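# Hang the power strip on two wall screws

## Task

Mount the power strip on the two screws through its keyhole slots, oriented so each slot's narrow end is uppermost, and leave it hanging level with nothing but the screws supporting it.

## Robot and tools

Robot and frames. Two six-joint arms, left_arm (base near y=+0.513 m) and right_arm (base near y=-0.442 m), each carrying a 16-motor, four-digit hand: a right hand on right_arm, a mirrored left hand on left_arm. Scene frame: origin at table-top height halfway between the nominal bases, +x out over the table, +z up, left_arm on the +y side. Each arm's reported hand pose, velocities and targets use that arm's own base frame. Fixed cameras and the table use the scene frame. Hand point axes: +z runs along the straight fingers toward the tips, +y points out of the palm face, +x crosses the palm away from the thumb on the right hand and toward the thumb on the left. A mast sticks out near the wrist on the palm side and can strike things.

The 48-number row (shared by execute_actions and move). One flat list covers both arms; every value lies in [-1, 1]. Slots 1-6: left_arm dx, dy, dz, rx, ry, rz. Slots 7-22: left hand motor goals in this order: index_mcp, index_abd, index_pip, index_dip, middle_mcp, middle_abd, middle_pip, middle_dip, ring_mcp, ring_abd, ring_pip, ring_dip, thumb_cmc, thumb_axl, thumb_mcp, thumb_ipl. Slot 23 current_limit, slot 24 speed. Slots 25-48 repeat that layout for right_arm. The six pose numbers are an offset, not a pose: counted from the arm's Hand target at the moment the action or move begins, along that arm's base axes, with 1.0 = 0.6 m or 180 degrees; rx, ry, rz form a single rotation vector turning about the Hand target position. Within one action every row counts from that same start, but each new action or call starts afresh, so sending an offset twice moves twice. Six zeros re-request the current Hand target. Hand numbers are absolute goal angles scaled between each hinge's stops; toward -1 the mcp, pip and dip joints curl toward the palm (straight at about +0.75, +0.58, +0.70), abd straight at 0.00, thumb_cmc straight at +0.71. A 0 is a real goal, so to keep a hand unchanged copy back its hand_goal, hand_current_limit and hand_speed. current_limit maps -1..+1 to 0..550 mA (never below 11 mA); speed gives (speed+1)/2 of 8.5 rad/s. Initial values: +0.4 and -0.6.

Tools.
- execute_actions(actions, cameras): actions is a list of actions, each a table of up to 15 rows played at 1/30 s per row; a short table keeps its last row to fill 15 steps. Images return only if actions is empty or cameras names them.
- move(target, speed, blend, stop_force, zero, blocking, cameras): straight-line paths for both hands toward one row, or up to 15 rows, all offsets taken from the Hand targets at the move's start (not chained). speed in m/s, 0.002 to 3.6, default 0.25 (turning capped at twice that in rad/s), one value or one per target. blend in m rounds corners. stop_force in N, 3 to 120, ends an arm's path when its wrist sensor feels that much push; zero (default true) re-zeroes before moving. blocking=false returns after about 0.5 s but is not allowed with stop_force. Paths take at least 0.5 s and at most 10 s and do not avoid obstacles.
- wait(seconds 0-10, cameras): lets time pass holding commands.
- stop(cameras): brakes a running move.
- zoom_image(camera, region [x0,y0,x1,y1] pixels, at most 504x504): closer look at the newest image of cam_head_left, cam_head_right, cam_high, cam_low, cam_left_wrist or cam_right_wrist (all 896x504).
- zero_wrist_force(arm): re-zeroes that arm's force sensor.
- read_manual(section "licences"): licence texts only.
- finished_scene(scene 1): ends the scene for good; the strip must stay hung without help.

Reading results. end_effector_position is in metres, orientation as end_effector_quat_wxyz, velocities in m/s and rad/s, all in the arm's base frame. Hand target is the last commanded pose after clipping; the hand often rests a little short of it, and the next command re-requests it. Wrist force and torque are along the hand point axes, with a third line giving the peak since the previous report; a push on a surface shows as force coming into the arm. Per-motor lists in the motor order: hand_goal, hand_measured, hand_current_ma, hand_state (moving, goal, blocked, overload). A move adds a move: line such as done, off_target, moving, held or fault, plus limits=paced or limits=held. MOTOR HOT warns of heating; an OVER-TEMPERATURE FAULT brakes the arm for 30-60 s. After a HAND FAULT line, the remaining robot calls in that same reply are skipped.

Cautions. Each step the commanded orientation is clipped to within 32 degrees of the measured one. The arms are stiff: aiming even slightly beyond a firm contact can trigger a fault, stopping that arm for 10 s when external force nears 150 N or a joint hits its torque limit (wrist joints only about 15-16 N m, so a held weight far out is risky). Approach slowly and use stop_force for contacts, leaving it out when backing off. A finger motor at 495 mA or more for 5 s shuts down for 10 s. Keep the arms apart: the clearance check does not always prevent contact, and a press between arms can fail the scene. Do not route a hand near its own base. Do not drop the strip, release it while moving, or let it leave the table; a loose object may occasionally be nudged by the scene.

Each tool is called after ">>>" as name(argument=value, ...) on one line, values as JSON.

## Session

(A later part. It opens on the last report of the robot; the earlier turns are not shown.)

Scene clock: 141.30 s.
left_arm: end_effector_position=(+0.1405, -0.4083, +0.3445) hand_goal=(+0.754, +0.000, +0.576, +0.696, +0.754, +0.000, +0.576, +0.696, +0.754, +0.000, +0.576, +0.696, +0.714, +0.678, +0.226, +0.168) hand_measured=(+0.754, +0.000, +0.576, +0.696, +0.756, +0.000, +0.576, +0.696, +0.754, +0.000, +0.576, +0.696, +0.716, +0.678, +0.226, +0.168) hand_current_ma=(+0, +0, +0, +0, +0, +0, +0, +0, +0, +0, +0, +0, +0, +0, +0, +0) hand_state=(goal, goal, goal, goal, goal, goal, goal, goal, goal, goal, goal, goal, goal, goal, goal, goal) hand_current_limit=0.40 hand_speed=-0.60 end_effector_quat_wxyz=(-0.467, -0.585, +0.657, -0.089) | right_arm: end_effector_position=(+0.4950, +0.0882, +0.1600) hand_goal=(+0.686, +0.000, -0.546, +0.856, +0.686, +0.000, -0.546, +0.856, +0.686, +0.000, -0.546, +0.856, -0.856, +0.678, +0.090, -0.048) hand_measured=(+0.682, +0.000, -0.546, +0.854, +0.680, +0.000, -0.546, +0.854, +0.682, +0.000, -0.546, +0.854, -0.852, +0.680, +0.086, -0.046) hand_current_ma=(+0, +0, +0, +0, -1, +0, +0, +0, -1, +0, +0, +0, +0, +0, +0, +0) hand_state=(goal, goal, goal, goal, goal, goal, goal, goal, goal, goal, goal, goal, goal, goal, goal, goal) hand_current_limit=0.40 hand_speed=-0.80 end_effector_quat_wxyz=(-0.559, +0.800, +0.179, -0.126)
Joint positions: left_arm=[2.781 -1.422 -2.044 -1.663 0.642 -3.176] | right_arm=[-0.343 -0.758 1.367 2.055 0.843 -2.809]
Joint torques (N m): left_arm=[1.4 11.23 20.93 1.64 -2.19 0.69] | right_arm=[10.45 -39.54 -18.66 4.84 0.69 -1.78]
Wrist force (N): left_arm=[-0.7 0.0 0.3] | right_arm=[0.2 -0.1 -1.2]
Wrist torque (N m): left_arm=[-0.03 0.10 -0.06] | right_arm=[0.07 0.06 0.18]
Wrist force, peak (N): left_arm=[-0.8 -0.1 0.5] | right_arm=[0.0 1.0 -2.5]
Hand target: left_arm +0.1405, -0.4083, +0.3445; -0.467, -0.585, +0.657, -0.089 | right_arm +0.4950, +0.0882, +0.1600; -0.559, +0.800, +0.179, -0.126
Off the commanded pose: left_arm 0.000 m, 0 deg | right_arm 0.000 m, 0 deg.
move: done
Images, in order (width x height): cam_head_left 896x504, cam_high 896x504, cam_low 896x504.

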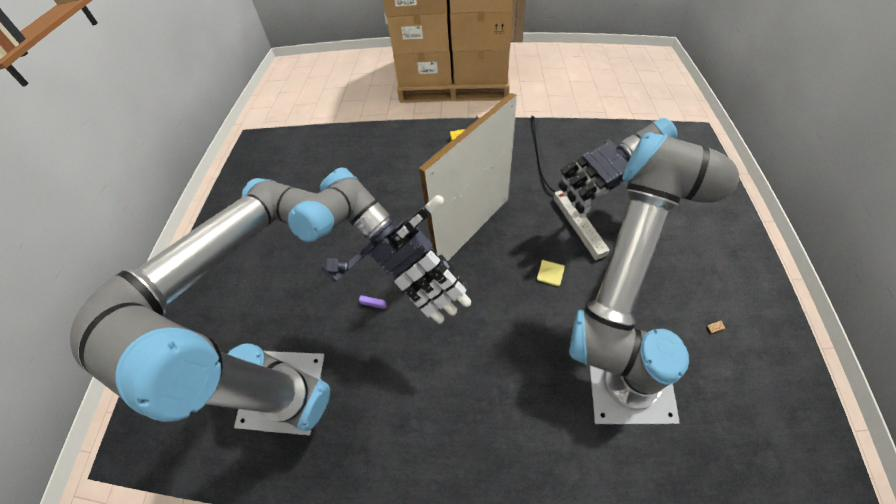

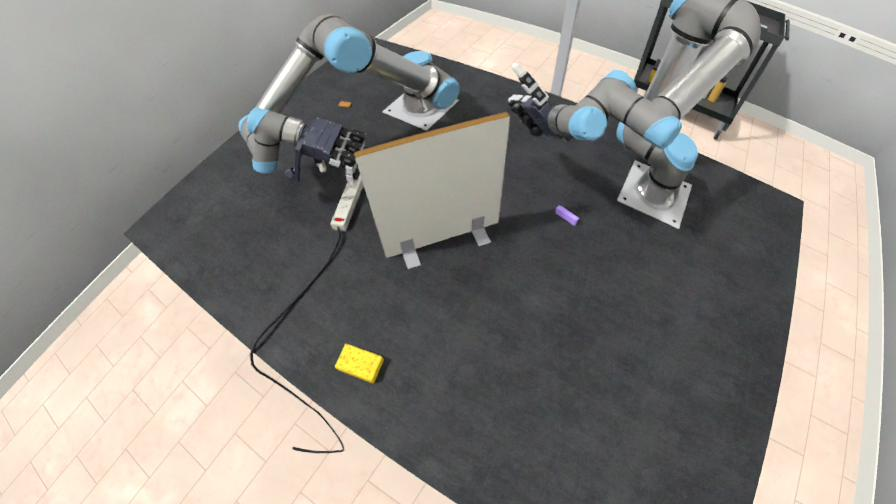

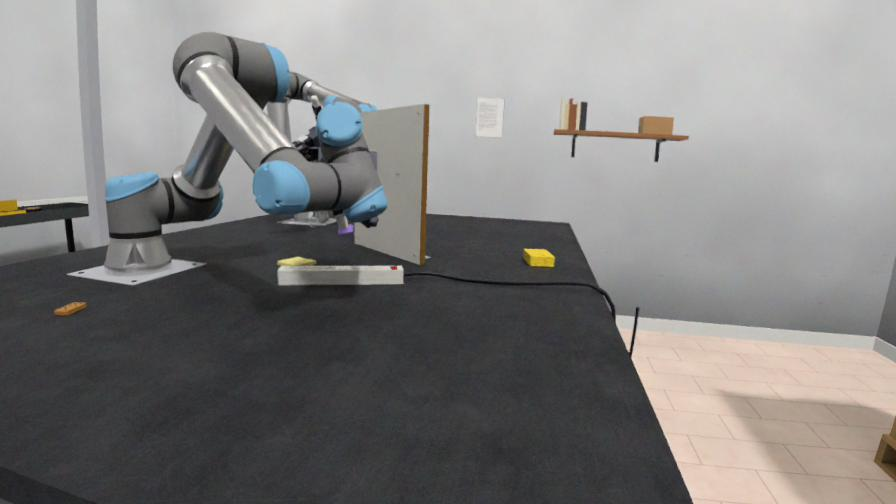

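>>> move(target=[0,0,0,0,0,0, 0.754,0,0.576,0.696,0.754,0,0.576,0.696,0.754,0,0.576,0.696,0.714,0.678,0.226,0.168,0.4,-0.6, 0,0,-0.1905,0,0,0, 0.685,0,-0.547,0.855,0.685,0,-0.547,0.855,0.685,0,-0.547,0.855,-0.857,0.677,0.09,-0.0486,0.4,-0.8], speed=0.2, stop_force=8, cameras=["cam_low","cam_head_right","cam_head_left","cam_right_wrist"])

>>> zoom_image(camera="cam_low", region=[260, 190, 440, 310])

>>> zoom_image(camera="cam_head_left", region=[500, 130, 640, 270])

Scene clock: 143.53 s.
left_arm: end_effector_position=(+0.1405, -0.4083, +0.3445) hand_goal=(+0.754, +0.000, +0.576, +0.696, +0.754, +0.000, +0.576, +0.696, +0.754, +0.000, +0.576, +0.696, +0.714, +0.678, +0.226, +0.168) hand_measured=(+0.754, +0.000, +0.576, +0.696, +0.756, +0.000, +0.576, +0.696, +0.754, +0.000, +0.576, +0.696, +0.716, +0.678, +0.226, +0.168) hand_current_ma=(+0, +0, +0, +0, +0, +0, +0, +0, +0, +0, +0, +0, +0, +0, +0, +0) hand_state=(goal, goal, goal, goal, goal, goal, goal, goal, goal, goal, goal, goal, goal, goal, goal, goal) hand_current_limit=0.40 hand_speed=-0.60 end_effector_quat_wxyz=(-0.467, -0.585, +0.657, -0.089) | right_arm: end_effector_position=(+0.4950, +0.0882, +0.0457) hand_goal=(+0.686, +0.000, -0.546, +0.856, +0.686, +0.000, -0.546, +0.856, +0.686, +0.000, -0.546, +0.856, -0.856, +0.678, +0.090, -0.048) hand_measured=(+0.680, +0.000, -0.546, +0.854, +0.680, +0.000, -0.546, +0.854, +0.680, +0.000, -0.546, +0.854, -0.852, +0.680, +0.088, -0.046) hand_current_ma=(-1, +0, +0, +0, -1, +0, +0, +0, -1, +0, +0, +0, +0, +0, +0, +0) hand_state=(goal, goal, goal, goal, goal, goal, goal, goal, goal, goal, goal, goal, goal, goal, goal, goal) hand_current_limit=0.40 hand_speed=-0.80 end_effector_quat_wxyz=(-0.559, +0.800, +0.179, -0.126)
Joint positions: left_arm=[2.781 -1.422 -2.044 -1.663 0.642 -3.176] | right_arm=[-0.343 -0.58 1.375 1.87 0.843 -2.809]
Joint torques (N m): left_arm=[0.92 11.68 21.55 1.86 -2.33 0.74] | right_arm=[10.4 -42.1 -16.29 0.32 -2.19 1.45]
Wrist force (N): left_arm=[-0.5 0.1 0.0] | right_arm=[0.1 -0.2 -1.3]
Wrist torque (N m): left_arm=[0.01 0.07 -0.05] | right_arm=[0.06 0.08 0.17]
Wrist force, peak (N): left_arm=[-0.8 0.0 0.5] | right_arm=[0.3 -1.4 -1.6]
Hand target: left_arm +0.1405, -0.4083, +0.3445; -0.467, -0.585, +0.657, -0.089 | right_arm +0.4950, +0.0882, +0.0457; -0.559, +0.800, +0.179, -0.126
Off the commanded pose: left_arm 0.000 m, 0 deg | right_arm 0.000 m, 0 deg.
move: done
camera_calibration:
cam_right_wrist: T_world_to_cam=[[-0.61388, -0.528559, -0.586325, 0.40825], [-0.169876, -0.636893, 0.752004, 0.0589894], [-0.770905, 0.561242, 0.301186, 0.445949], [0, 0, 0, 1]] pos_world=[0.604422, 0.00306874, 0.0606934]
Images, in order (width x height): cam_head_left 896x504, cam_head_right 896x504, cam_low 896x504, cam_right_wrist 896x504.

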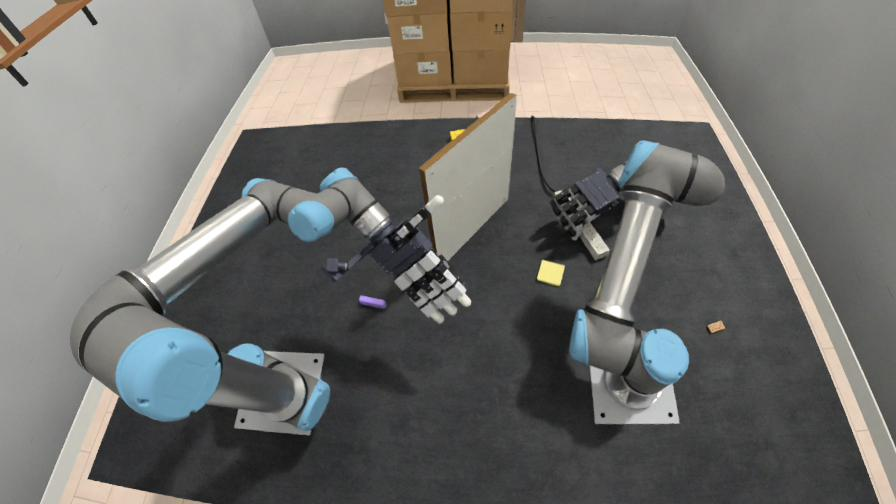

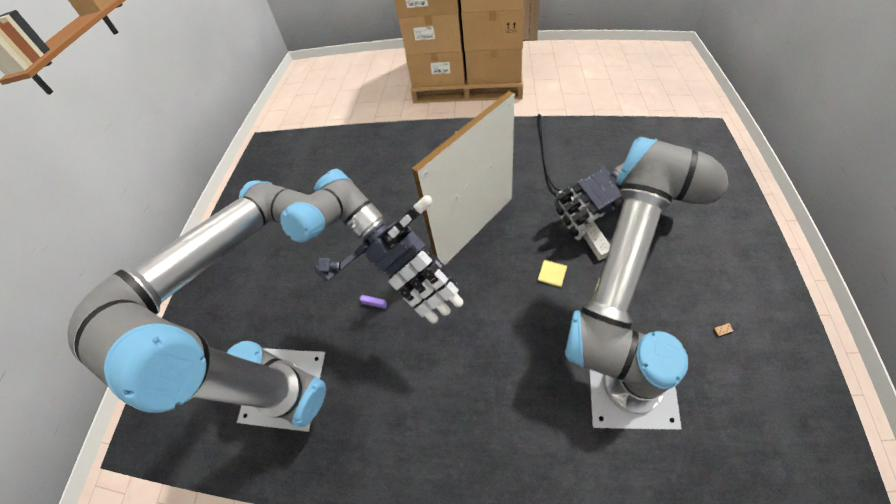

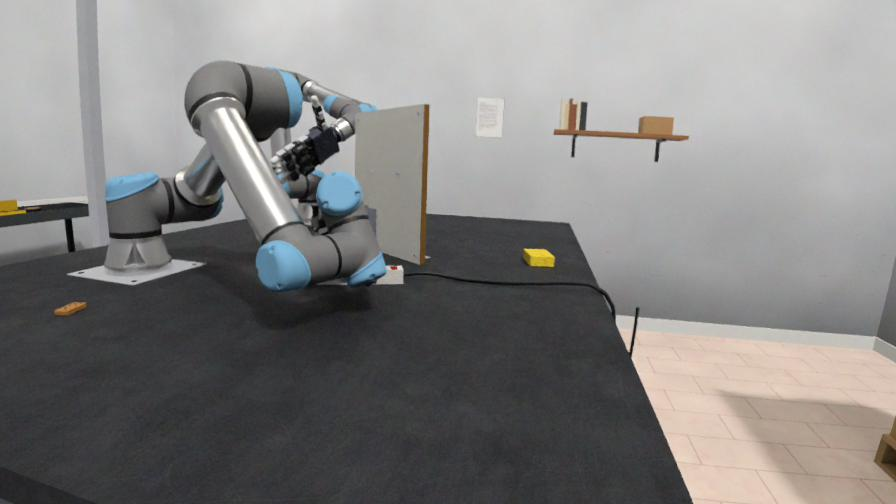

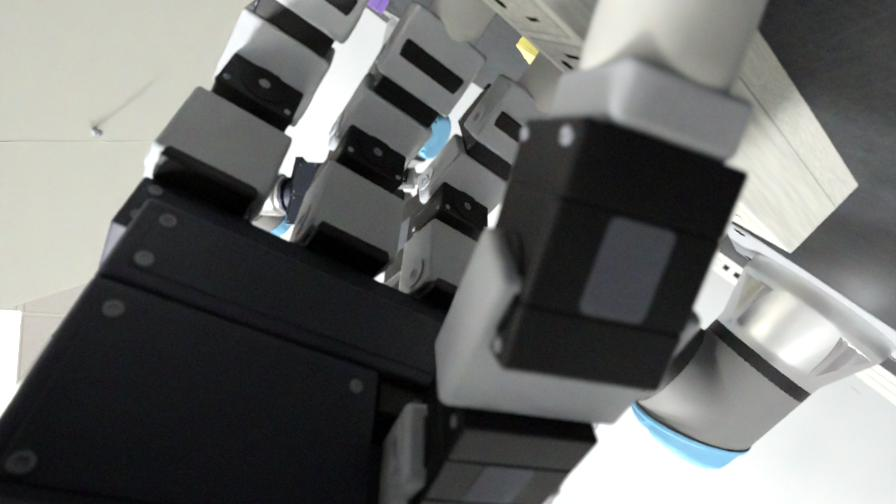

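Scaled by 2.800 from the camera's 896x504 image, which has a finer 1280x720 frame.

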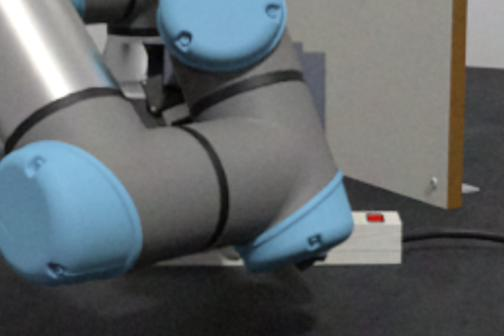

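Scaled by 3.600 from the camera's 896x504 image, which has a finer 1280x720 frame.

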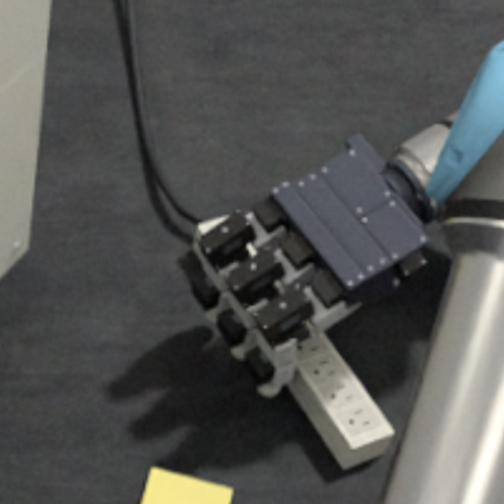

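>>> move(target=[0,0,0,0,0,0, 0.754,0,0.576,0.696,0.754,0,0.576,0.696,0.754,0,0.576,0.696,0.714,0.678,0.226,0.168,0.4,-0.6, 0,0,0,0,0,0, 0.40,0,-0.547,0.855,0.40,0,-0.547,0.855,0.40,0,-0.547,0.855,-0.857,0.677,-0.45,-0.0486,0.7,-0.88], speed=0.12)

>>> move(target=[0,0,0,0,0,0, 0.754,0,0.576,0.696,0.754,0,0.576,0.696,0.754,0,0.576,0.696,0.714,0.678,0.226,0.168,0.4,-0.6, 0,0,0.12,0,0,0, 0.40,0,-0.547,0.855,0.40,0,-0.547,0.855,0.40,0,-0.547,0.855,-0.857,0.677,-0.45,-0.0486,0.7,-0.88], speed=0.12, cameras=["cam_low","cam_high","cam_head_left","cam_right_wrist"])

>>> zoom_image(camera="cam_low", region=[260, 190, 440, 310])

>>> zoom_image(camera="cam_head_left", region=[500, 130, 640, 270])

Scene clock: 145.87 s.
left_arm: end_effector_position=(+0.1405, -0.4083, +0.3445) hand_goal=(+0.754, +0.000, +0.576, +0.696, +0.754, +0.000, +0.576, +0.696, +0.754, +0.000, +0.576, +0.696, +0.714, +0.678, +0.226, +0.168) hand_measured=(+0.754, +0.000, +0.576, +0.696, +0.756, +0.000, +0.576, +0.696, +0.754, +0.000, +0.576, +0.696, +0.716, +0.678, +0.226, +0.168) hand_current_ma=(+0, +0, +0, +0, +0, +0, +0, +0, +0, +0, +0, +0, +0, +0, +0, +0) hand_state=(goal, goal, goal, goal, goal, goal, goal, goal, goal, goal, goal, goal, goal, goal, goal, goal) hand_current_limit=0.40 hand_speed=-0.60 end_effector_quat_wxyz=(-0.467, -0.585, +0.657, -0.089) | right_arm: end_effector_position=(+0.4950, +0.0882, +0.0457) hand_goal=(+0.400, +0.000, -0.546, +0.856, +0.400, +0.000, -0.546, +0.856, +0.400, +0.000, -0.546, +0.856, -0.856, +0.678, -0.450, -0.048) hand_measured=(+0.466, +0.000, -0.534, +0.860, +0.462, +0.000, -0.534, +0.862, +0.456, +0.000, -0.534, +0.860, -0.852, +0.680, -0.090, -0.026) hand_current_ma=(+79, +0, +3, +0, +69, +0, +3, +1, +58, +0, +3, +0, +0, +0, +467, +14) hand_state=(blocked, goal, goal, goal, blocked, goal, goal, goal, blocked, goal, goal, goal, goal, goal, blocked, blocked) hand_current_limit=0.70 hand_speed=-0.88 end_effector_quat_wxyz=(-0.559, +0.800, +0.179, -0.126)
Joint positions: left_arm=[2.781 -1.422 -2.044 -1.663 0.642 -3.176] | right_arm=[-0.343 -0.58 1.375 1.87 0.843 -2.809]
Joint torques (N m): left_arm=[1.66 11.57 20.86 1.76 -2.33 0.79] | right_arm=[8.34 -42.33 -15.67 0.17 -0.88 1.39]
Wrist force (N): left_arm=[-0.6 0.2 0.4] | right_arm=[-0.8 -7.4 -4.8]
Wrist torque (N m): left_arm=[0.00 0.07 -0.05] | right_arm=[-0.09 0.18 0.04]
Wrist force, peak (N): left_arm=[-0.9 0.0 0.1] | right_arm=[-0.6 -8.4 -4.6]
Hand target: left_arm +0.1405, -0.4083, +0.3445; -0.467, -0.585, +0.657, -0.089 | right_arm +0.4950, +0.0882, +0.0457; -0.559, +0.800, +0.179, -0.126
Off the commanded pose: left_arm 0.000 m, 0 deg | right_arm 0.000 m, 0 deg.
move: done

Scene clock: 147.00 s.
left_arm: end_effector_position=(+0.1405, -0.4083, +0.3445) hand_goal=(+0.754, +0.000, +0.576, +0.696, +0.754, +0.000, +0.576, +0.696, +0.754, +0.000, +0.576, +0.696, +0.714, +0.678, +0.226, +0.168) hand_measured=(+0.754, +0.000, +0.576, +0.696, +0.756, +0.000, +0.576, +0.696, +0.754, +0.000, +0.576, +0.696, +0.716, +0.678, +0.226, +0.168) hand_current_ma=(+0, +0, +0, +0, +0, +0, +0, +0, +0, +0, +0, +0, +0, +0, +0, +0) hand_state=(goal, goal, goal, goal, goal, goal, goal, goal, goal, goal, goal, goal, goal, goal, goal, goal) hand_current_limit=0.40 hand_speed=-0.60 end_effector_quat_wxyz=(-0.467, -0.585, +0.657, -0.089) | right_arm: end_effector_position=(+0.4950, +0.0882, +0.1175) hand_goal=(+0.400, +0.000, -0.546, +0.856, +0.400, +0.000, -0.546, +0.856, +0.400, +0.000, -0.546, +0.856, -0.856, +0.678, -0.450, -0.048) hand_measured=(+0.458, -0.002, -0.518, +0.868, +0.446, +0.000, -0.522, +0.870, +0.432, +0.000, -0.522, +0.866, -0.846, +0.680, -0.102, -0.016) hand_current_ma=(+63, +0, +13, +3, +40, +0, +10, +3, +20, +0, +10, +2, +2, +0, +468, +29) hand_state=(blocked, goal, blocked, goal, blocked, goal, blocked, goal, blocked, goal, blocked, goal, goal, goal, blocked, blocked) hand_current_limit=0.70 hand_speed=-0.88 end_effector_quat_wxyz=(-0.559, +0.800, +0.179, -0.126)
Joint positions: left_arm=[2.781 -1.422 -2.044 -1.663 0.642 -3.176] | right_arm=[-0.343 -0.696 1.379 1.982 0.843 -2.809]
Joint torques (N m): left_arm=[0.63 11.63 21.46 1.71 -2.45 0.9] | right_arm=[-8.61 -56.2 -17.69 5.55 0.51 -1.48]
Wrist force (N): left_arm=[-0.6 -0.1 0.3] | right_arm=[1.6 2.2 -0.6]
Wrist torque (N m): left_arm=[-0.04 0.08 -0.05] | right_arm=[0.09 0.09 0.27]
Wrist force, peak (N): left_arm=[-0.7 0.3 0.4] | right_arm=[-0.8 -8.5 -4.9]
Hand target: left_arm +0.1405, -0.4083, +0.3445; -0.467, -0.585, +0.657, -0.089 | right_arm +0.4950, +0.0882, +0.1177; -0.559, +0.800, +0.179, -0.126
Off the commanded pose: left_arm 0.000 m, 0 deg | right_arm 0.000 m, 0 deg.
move: done
camera_calibration:
cam_right_wrist: T_world_to_cam=[[-0.613881, -0.528563, -0.58632, 0.45046], [-0.169871, -0.636889, 0.752008, 0.00498077], [-0.770905, 0.561242, 0.301186, 0.424238], [0, 0, 0, 1]] pos_world=[0.604422, 0.00316873, 0.132593]
Images, in order (width x height): cam_head_left 896x504, cam_high 896x504, cam_low 896x504, cam_right_wrist 896x504.

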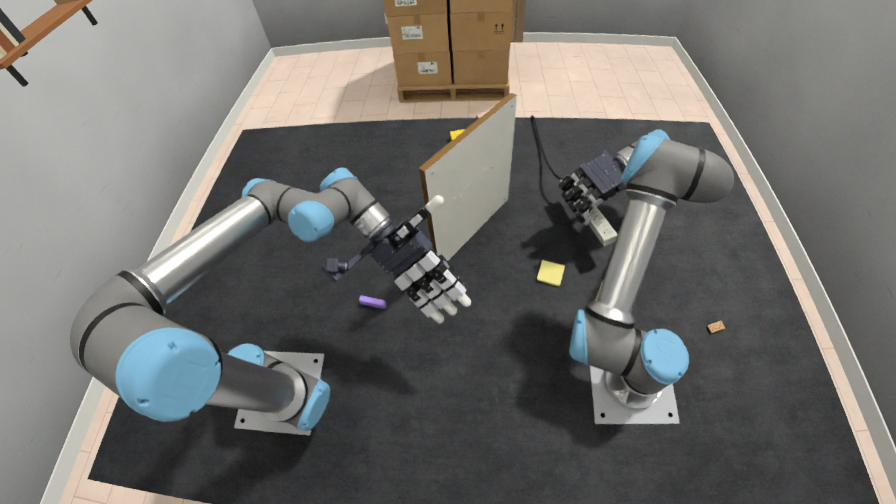

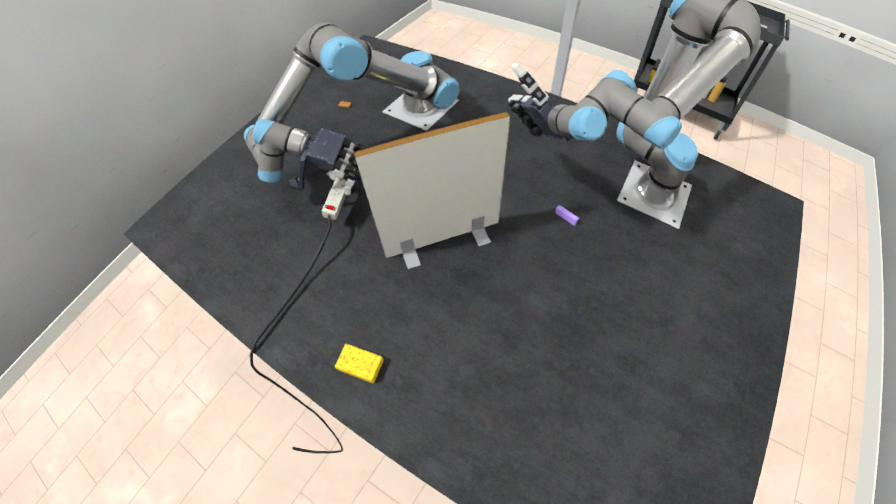

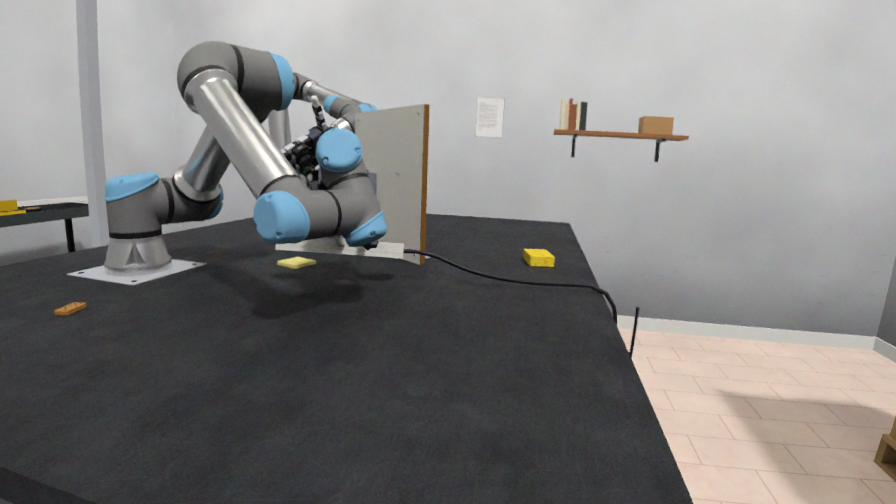

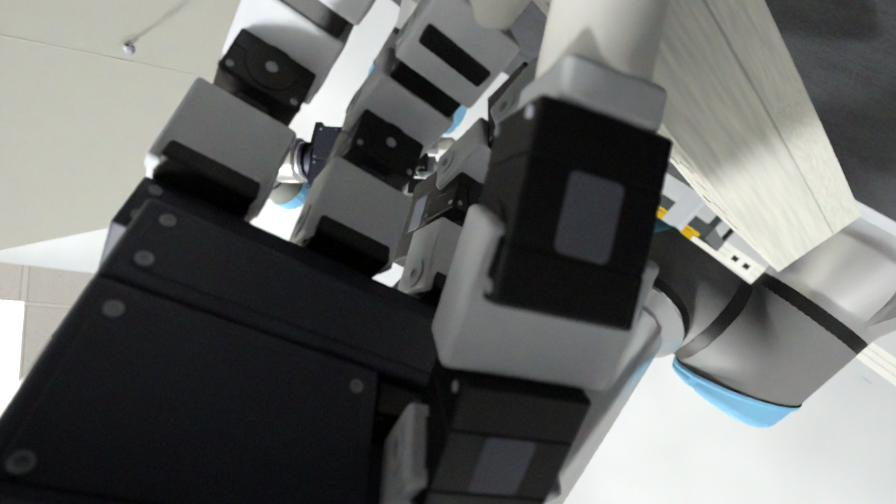

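Scaled by 2.800 from the camera's 896x504 image, which has a finer 1280x720 frame.

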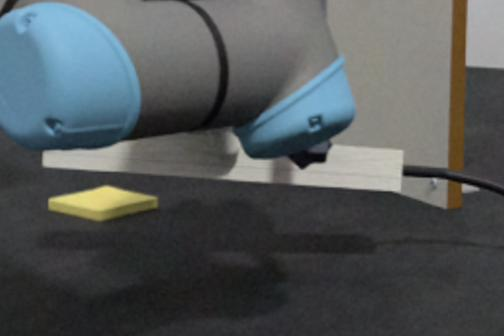

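Scaled by 3.600 from the camera's 896x504 image, which has a finer 1280x720 frame.

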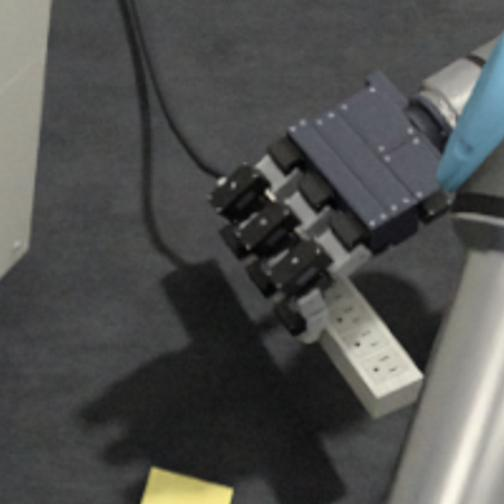

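>>> move(target=[[0,0,0,0,0,0, 0.754,0,0.576,0.696,0.754,0,0.576,0.696,0.754,0,0.576,0.696,0.714,0.678,0.226,0.168,0.4,-0.6, -0.1083,0.0863,0.2705,-0.2198,-0.2639,0.2514, 0.40,0,-0.547,0.855,0.40,0,-0.547,0.855,0.40,0,-0.547,0.855,-0.857,0.677,-0.45,-0.0486,0.7,-0.88],[0,0,0,0,0,0, 0.754,0,0.576,0.696,0.754,0,0.576,0.696,0.754,0,0.576,0.696,0.714,0.678,0.226,0.168,0.4,-0.6, -0.1723,0.3438,0.1963,-0.0511,-0.579,0.5021, 0.40,0,-0.547,0.855,0.40,0,-0.547,0.855,0.40,0,-0.547,0.855,-0.857,0.677,-0.45,-0.0486,0.7,-0.88]], speed=0.25, blend=0.03, cameras=["all"])

>>> zoom_image(camera="cam_low", region=[220, 90, 460, 290])

>>> zoom_image(camera="cam_head_left", region=[400, 90, 640, 290])

Scene clock: 155.07 s.
left_arm: end_effector_position=(+0.1405, -0.4083, +0.3445) hand_goal=(+0.754, +0.000, +0.576, +0.696, +0.754, +0.000, +0.576, +0.696, +0.754, +0.000, +0.576, +0.696, +0.714, +0.678, +0.226, +0.168) hand_measured=(+0.754, +0.000, +0.576, +0.696, +0.756, +0.000, +0.576, +0.696, +0.754, +0.000, +0.576, +0.696, +0.716, +0.678, +0.226, +0.168) hand_current_ma=(+0, +0, +0, +0, +0, +0, +0, +0, +0, +0, +0, +0, +0, +0, +0, +0) hand_state=(goal, goal, goal, goal, goal, goal, goal, goal, goal, goal, goal, goal, goal, goal, goal, goal) hand_current_limit=0.40 hand_speed=-0.60 end_effector_quat_wxyz=(-0.467, -0.585, +0.657, -0.089) | right_arm: end_effector_position=(+0.3916, +0.2944, +0.2355) hand_goal=(+0.400, +0.000, -0.546, +0.856, +0.400, +0.000, -0.546, +0.856, +0.400, +0.000, -0.546, +0.856, -0.856, +0.678, -0.450, -0.048) hand_measured=(+0.404, -0.002, -0.540, +0.858, +0.404, +0.000, -0.540, +0.860, +0.404, +0.000, -0.540, +0.860, -0.856, +0.678, -0.450, -0.046) hand_current_ma=(+0, +0, +1, +0, +1, +0, +1, +0, +0, +0, +1, +0, +0, +0, +0, +0) hand_state=(goal, goal, goal, goal, goal, goal, goal, goal, goal, goal, goal, goal, goal, goal, goal, goal) hand_current_limit=0.70 hand_speed=-0.88 end_effector_quat_wxyz=(+0.053, +0.299, +0.938, +0.166)
Joint positions: left_arm=[2.781 -1.422 -2.044 -1.663 0.642 -3.176] | right_arm=[0.154 -1.488 1.851 0.958 1.323 -3.91]
Joint torques (N m): left_arm=[1.89 10.45 21.59 1.71 -2.34 0.82] | right_arm=[-9.04 -13.87 -8.99 -0.06 -2.16 -1.79]
Wrist force (N): left_arm=[-0.7 0.0 0.7] | right_arm=[0.5 -1.2 0.5]
Wrist torque (N m): left_arm=[-0.04 0.09 -0.06] | right_arm=[0.15 -0.20 -0.20]
Wrist force, peak (N): left_arm=[-1.0 0.1 0.4] | right_arm=[1.5 3.8 -0.6]
Hand target: left_arm +0.1405, -0.4083, +0.3445; -0.467, -0.585, +0.657, -0.089 | right_arm +0.3916, +0.2944, +0.2354; +0.053, +0.299, +0.938, +0.166
Off the commanded pose: left_arm 0.000 m, 0 deg | right_arm 0.000 m, 0 deg.
move: done
camera_calibration:
cam_right_wrist: T_world_to_cam=[[0.97588, 0.0272295, 0.216601, -0.41017], [-0.0878729, -0.859266, 0.503926, 0.121824], [0.199839, -0.510805, -0.836148, 0.396562], [0, 0, 0, 1]] pos_world=[0.331733, 0.318413, 0.359038]

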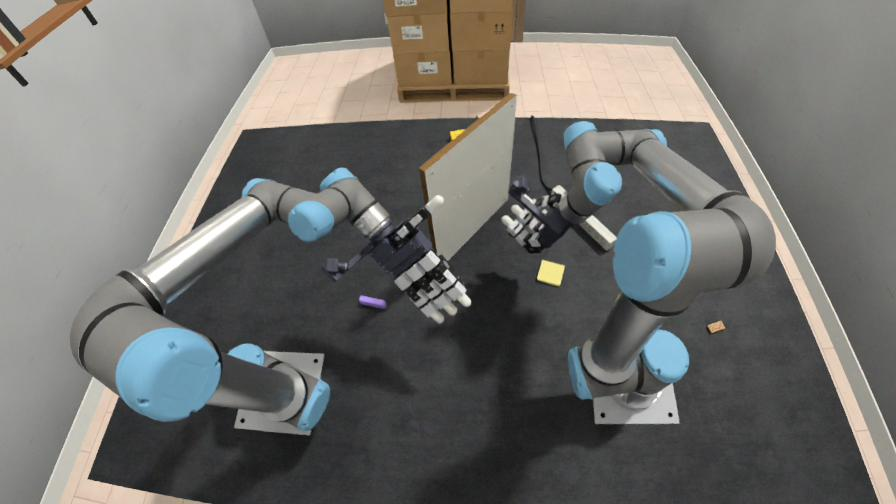

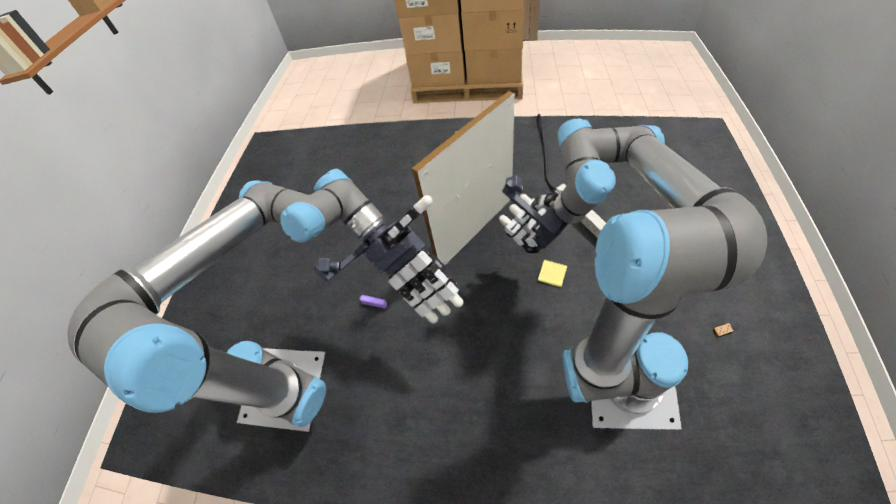

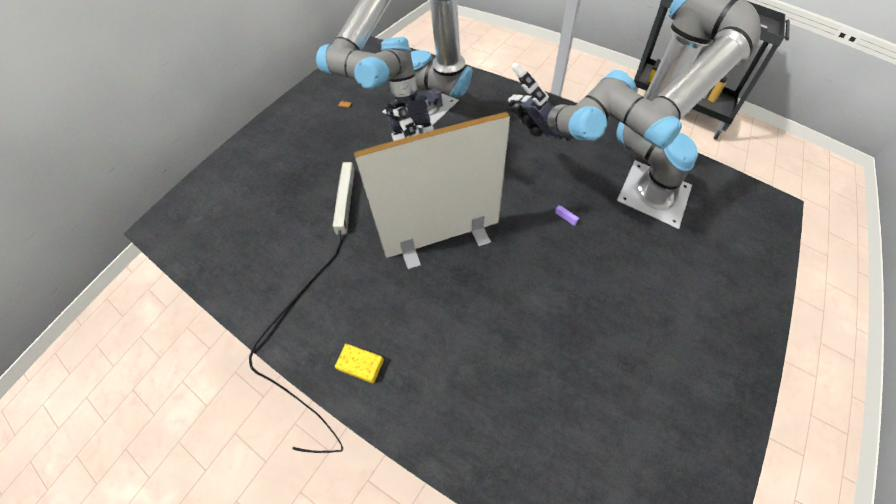

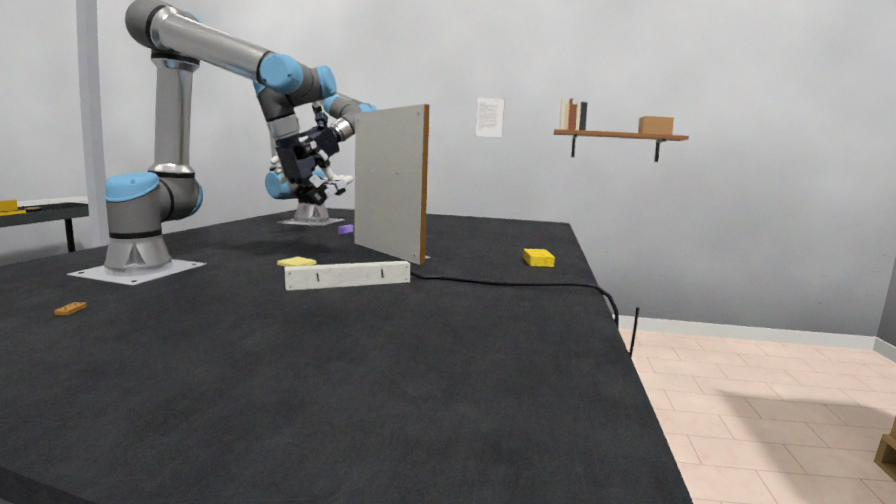

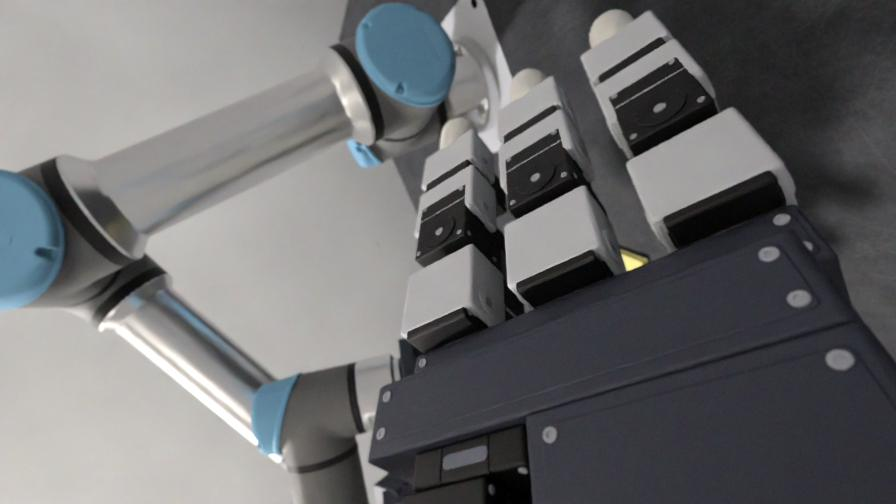

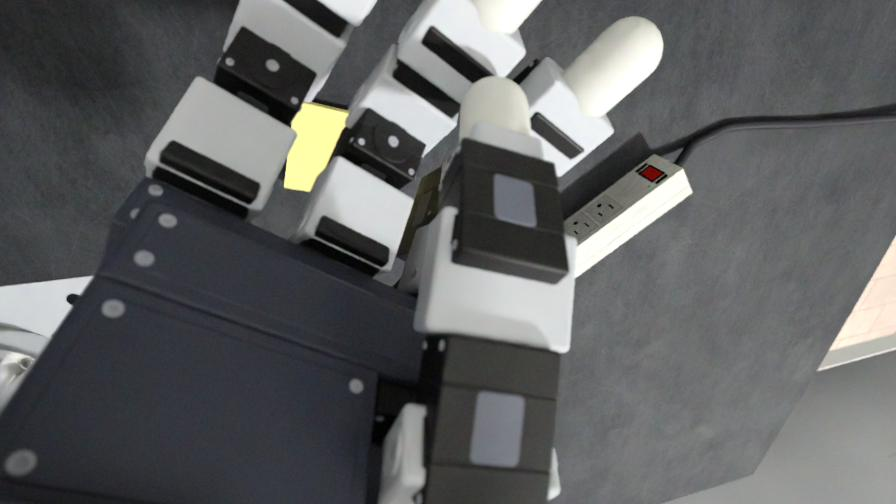

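Scaled by 2.100 from the camera's 896x504 image, which has a finer 1280x720 frame.

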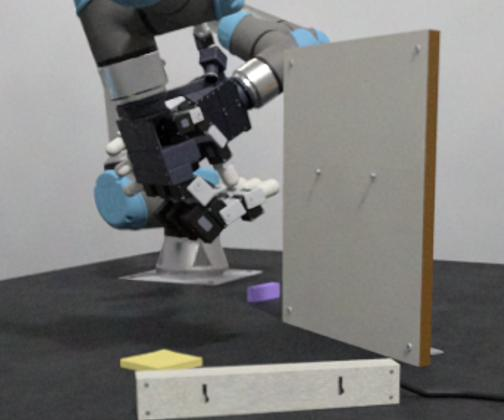

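Scaled by 2.100 from the camera's 896x504 image, which has a finer 1280x720 frame.

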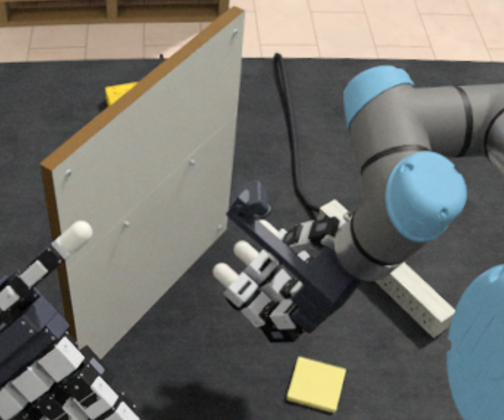

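>>> move(target=[[0,0,0,0,0,0, 0.754,0,0.576,0.696,0.754,0,0.576,0.696,0.754,0,0.576,0.696,0.714,0.678,0.226,0.168,0.4,-0.6, 0.2713,-0.3213,-0.0258,-0.5279,-0.0038,0.3079, 0.863,0,-0.737,0.84,0.863,0,-0.737,0.84,0.863,0,-0.737,0.84,-0.786,0.677,0.07,0.081,0.4,-0.5],[0,0,0,0,0,0, 0.754,0,0.576,0.696,0.754,0,0.576,0.696,0.754,0,0.576,0.696,0.714,0.678,0.226,0.168,0.4,-0.6, 0.2713,-0.3213,-0.19,-0.5279,-0.0038,0.3079, 0.863,0,-0.737,0.84,0.863,0,-0.737,0.84,0.863,0,-0.737,0.84,-0.786,0.677,0.07,0.081,0.4,-0.5]], speed=[0.6,0.2], blend=[0.01,0], cameras=["cam_low","cam_high","cam_head_left"])

>>> zoom_image(camera="cam_low", region=[240, 180, 440, 310])

>>> zoom_image(camera="cam_head_left", region=[500, 130, 640, 270])

Scene clock: 159.93 s.
left_arm: end_effector_position=(+0.1405, -0.4083, +0.3445) hand_goal=(+0.754, +0.000, +0.576, +0.696, +0.754, +0.000, +0.576, +0.696, +0.754, +0.000, +0.576, +0.696, +0.714, +0.678, +0.226, +0.168) hand_measured=(+0.754, +0.000, +0.576, +0.696, +0.756, +0.000, +0.576, +0.696, +0.754, +0.000, +0.576, +0.696, +0.716, +0.678, +0.226, +0.168) hand_current_ma=(+0, +0, +0, +0, +0, +0, +0, +0, +0, +0, +0, +0, +0, +0, +0, +0) hand_state=(goal, goal, goal, goal, goal, goal, goal, goal, goal, goal, goal, goal, goal, goal, goal, goal) hand_current_limit=0.40 hand_speed=-0.60 end_effector_quat_wxyz=(-0.467, -0.585, +0.657, -0.089) | right_arm: end_effector_position=(+0.5544, +0.1017, +0.1215) hand_goal=(+0.864, +0.000, -0.736, +0.840, +0.864, +0.000, -0.736, +0.840, +0.864, +0.000, -0.736, +0.840, -0.786, +0.678, +0.070, +0.082) hand_measured=(+0.858, -0.002, -0.734, +0.842, +0.858, +0.000, -0.732, +0.844, +0.858, +0.000, -0.732, +0.842, -0.786, +0.678, +0.066, +0.080) hand_current_ma=(-1, +0, +0, +0, -1, +0, +0, +0, -1, +0, +0, +0, +0, +0, +0, +0) hand_state=(goal, goal, goal, goal, goal, goal, goal, goal, goal, goal, goal, goal, goal, goal, goal, goal) hand_current_limit=0.40 hand_speed=-0.50 end_effector_quat_wxyz=(+0.179, -0.254, +0.779, -0.545)
Joint positions: left_arm=[2.781 -1.422 -2.044 -1.663 0.642 -3.176] | right_arm=[0.235 -1.097 1.598 0.253 2.62 -5.599]
Joint torques (N m): left_arm=[0.87 10.3 21.21 1.81 -2.49 1.05] | right_arm=[-10.13 -30.64 -9.02 -0.84 -0.61 -1.78]
Wrist force (N): left_arm=[-0.5 0.0 0.3] | right_arm=[0.2 0.0 -1.4]
Wrist torque (N m): left_arm=[-0.02 0.07 -0.04] | right_arm=[0.09 0.07 0.18]
Wrist force, peak (N): left_arm=[-0.9 0.1 0.4] | right_arm=[0.1 -2.1 0.5]
Hand target: left_arm +0.1405, -0.4083, +0.3445; -0.467, -0.585, +0.657, -0.089 | right_arm +0.5544, +0.1017, +0.1214; +0.179, -0.254, +0.778, -0.545
Off the commanded pose: left_arm 0.000 m, 0 deg | right_arm 0.000 m, 0 deg.
move: done
Images, in order (width x height): cam_head_left 896x504, cam_high 896x504, cam_low 896x504.

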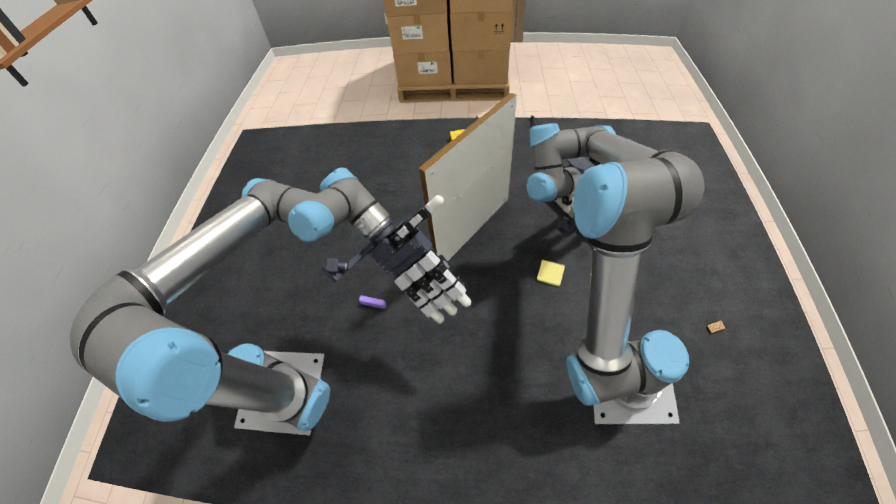

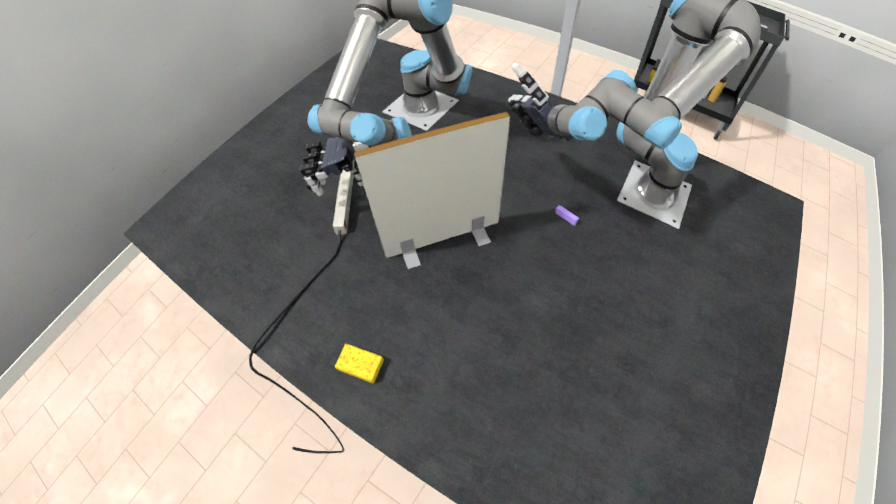

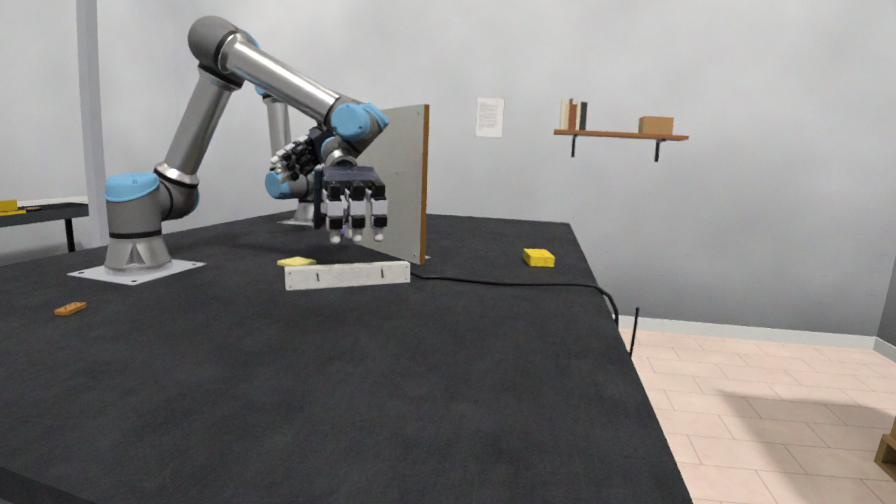

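Scaled by 2.520 from the camera's 896x504 image, which has a finer 1280x720 frame.

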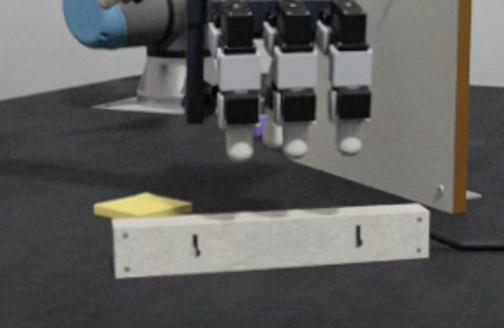

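Scaled by 3.600 from the camera's 896x504 image, which has a finer 1280x720 frame.

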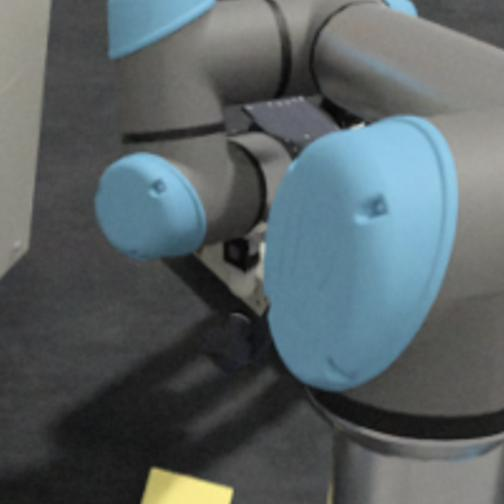

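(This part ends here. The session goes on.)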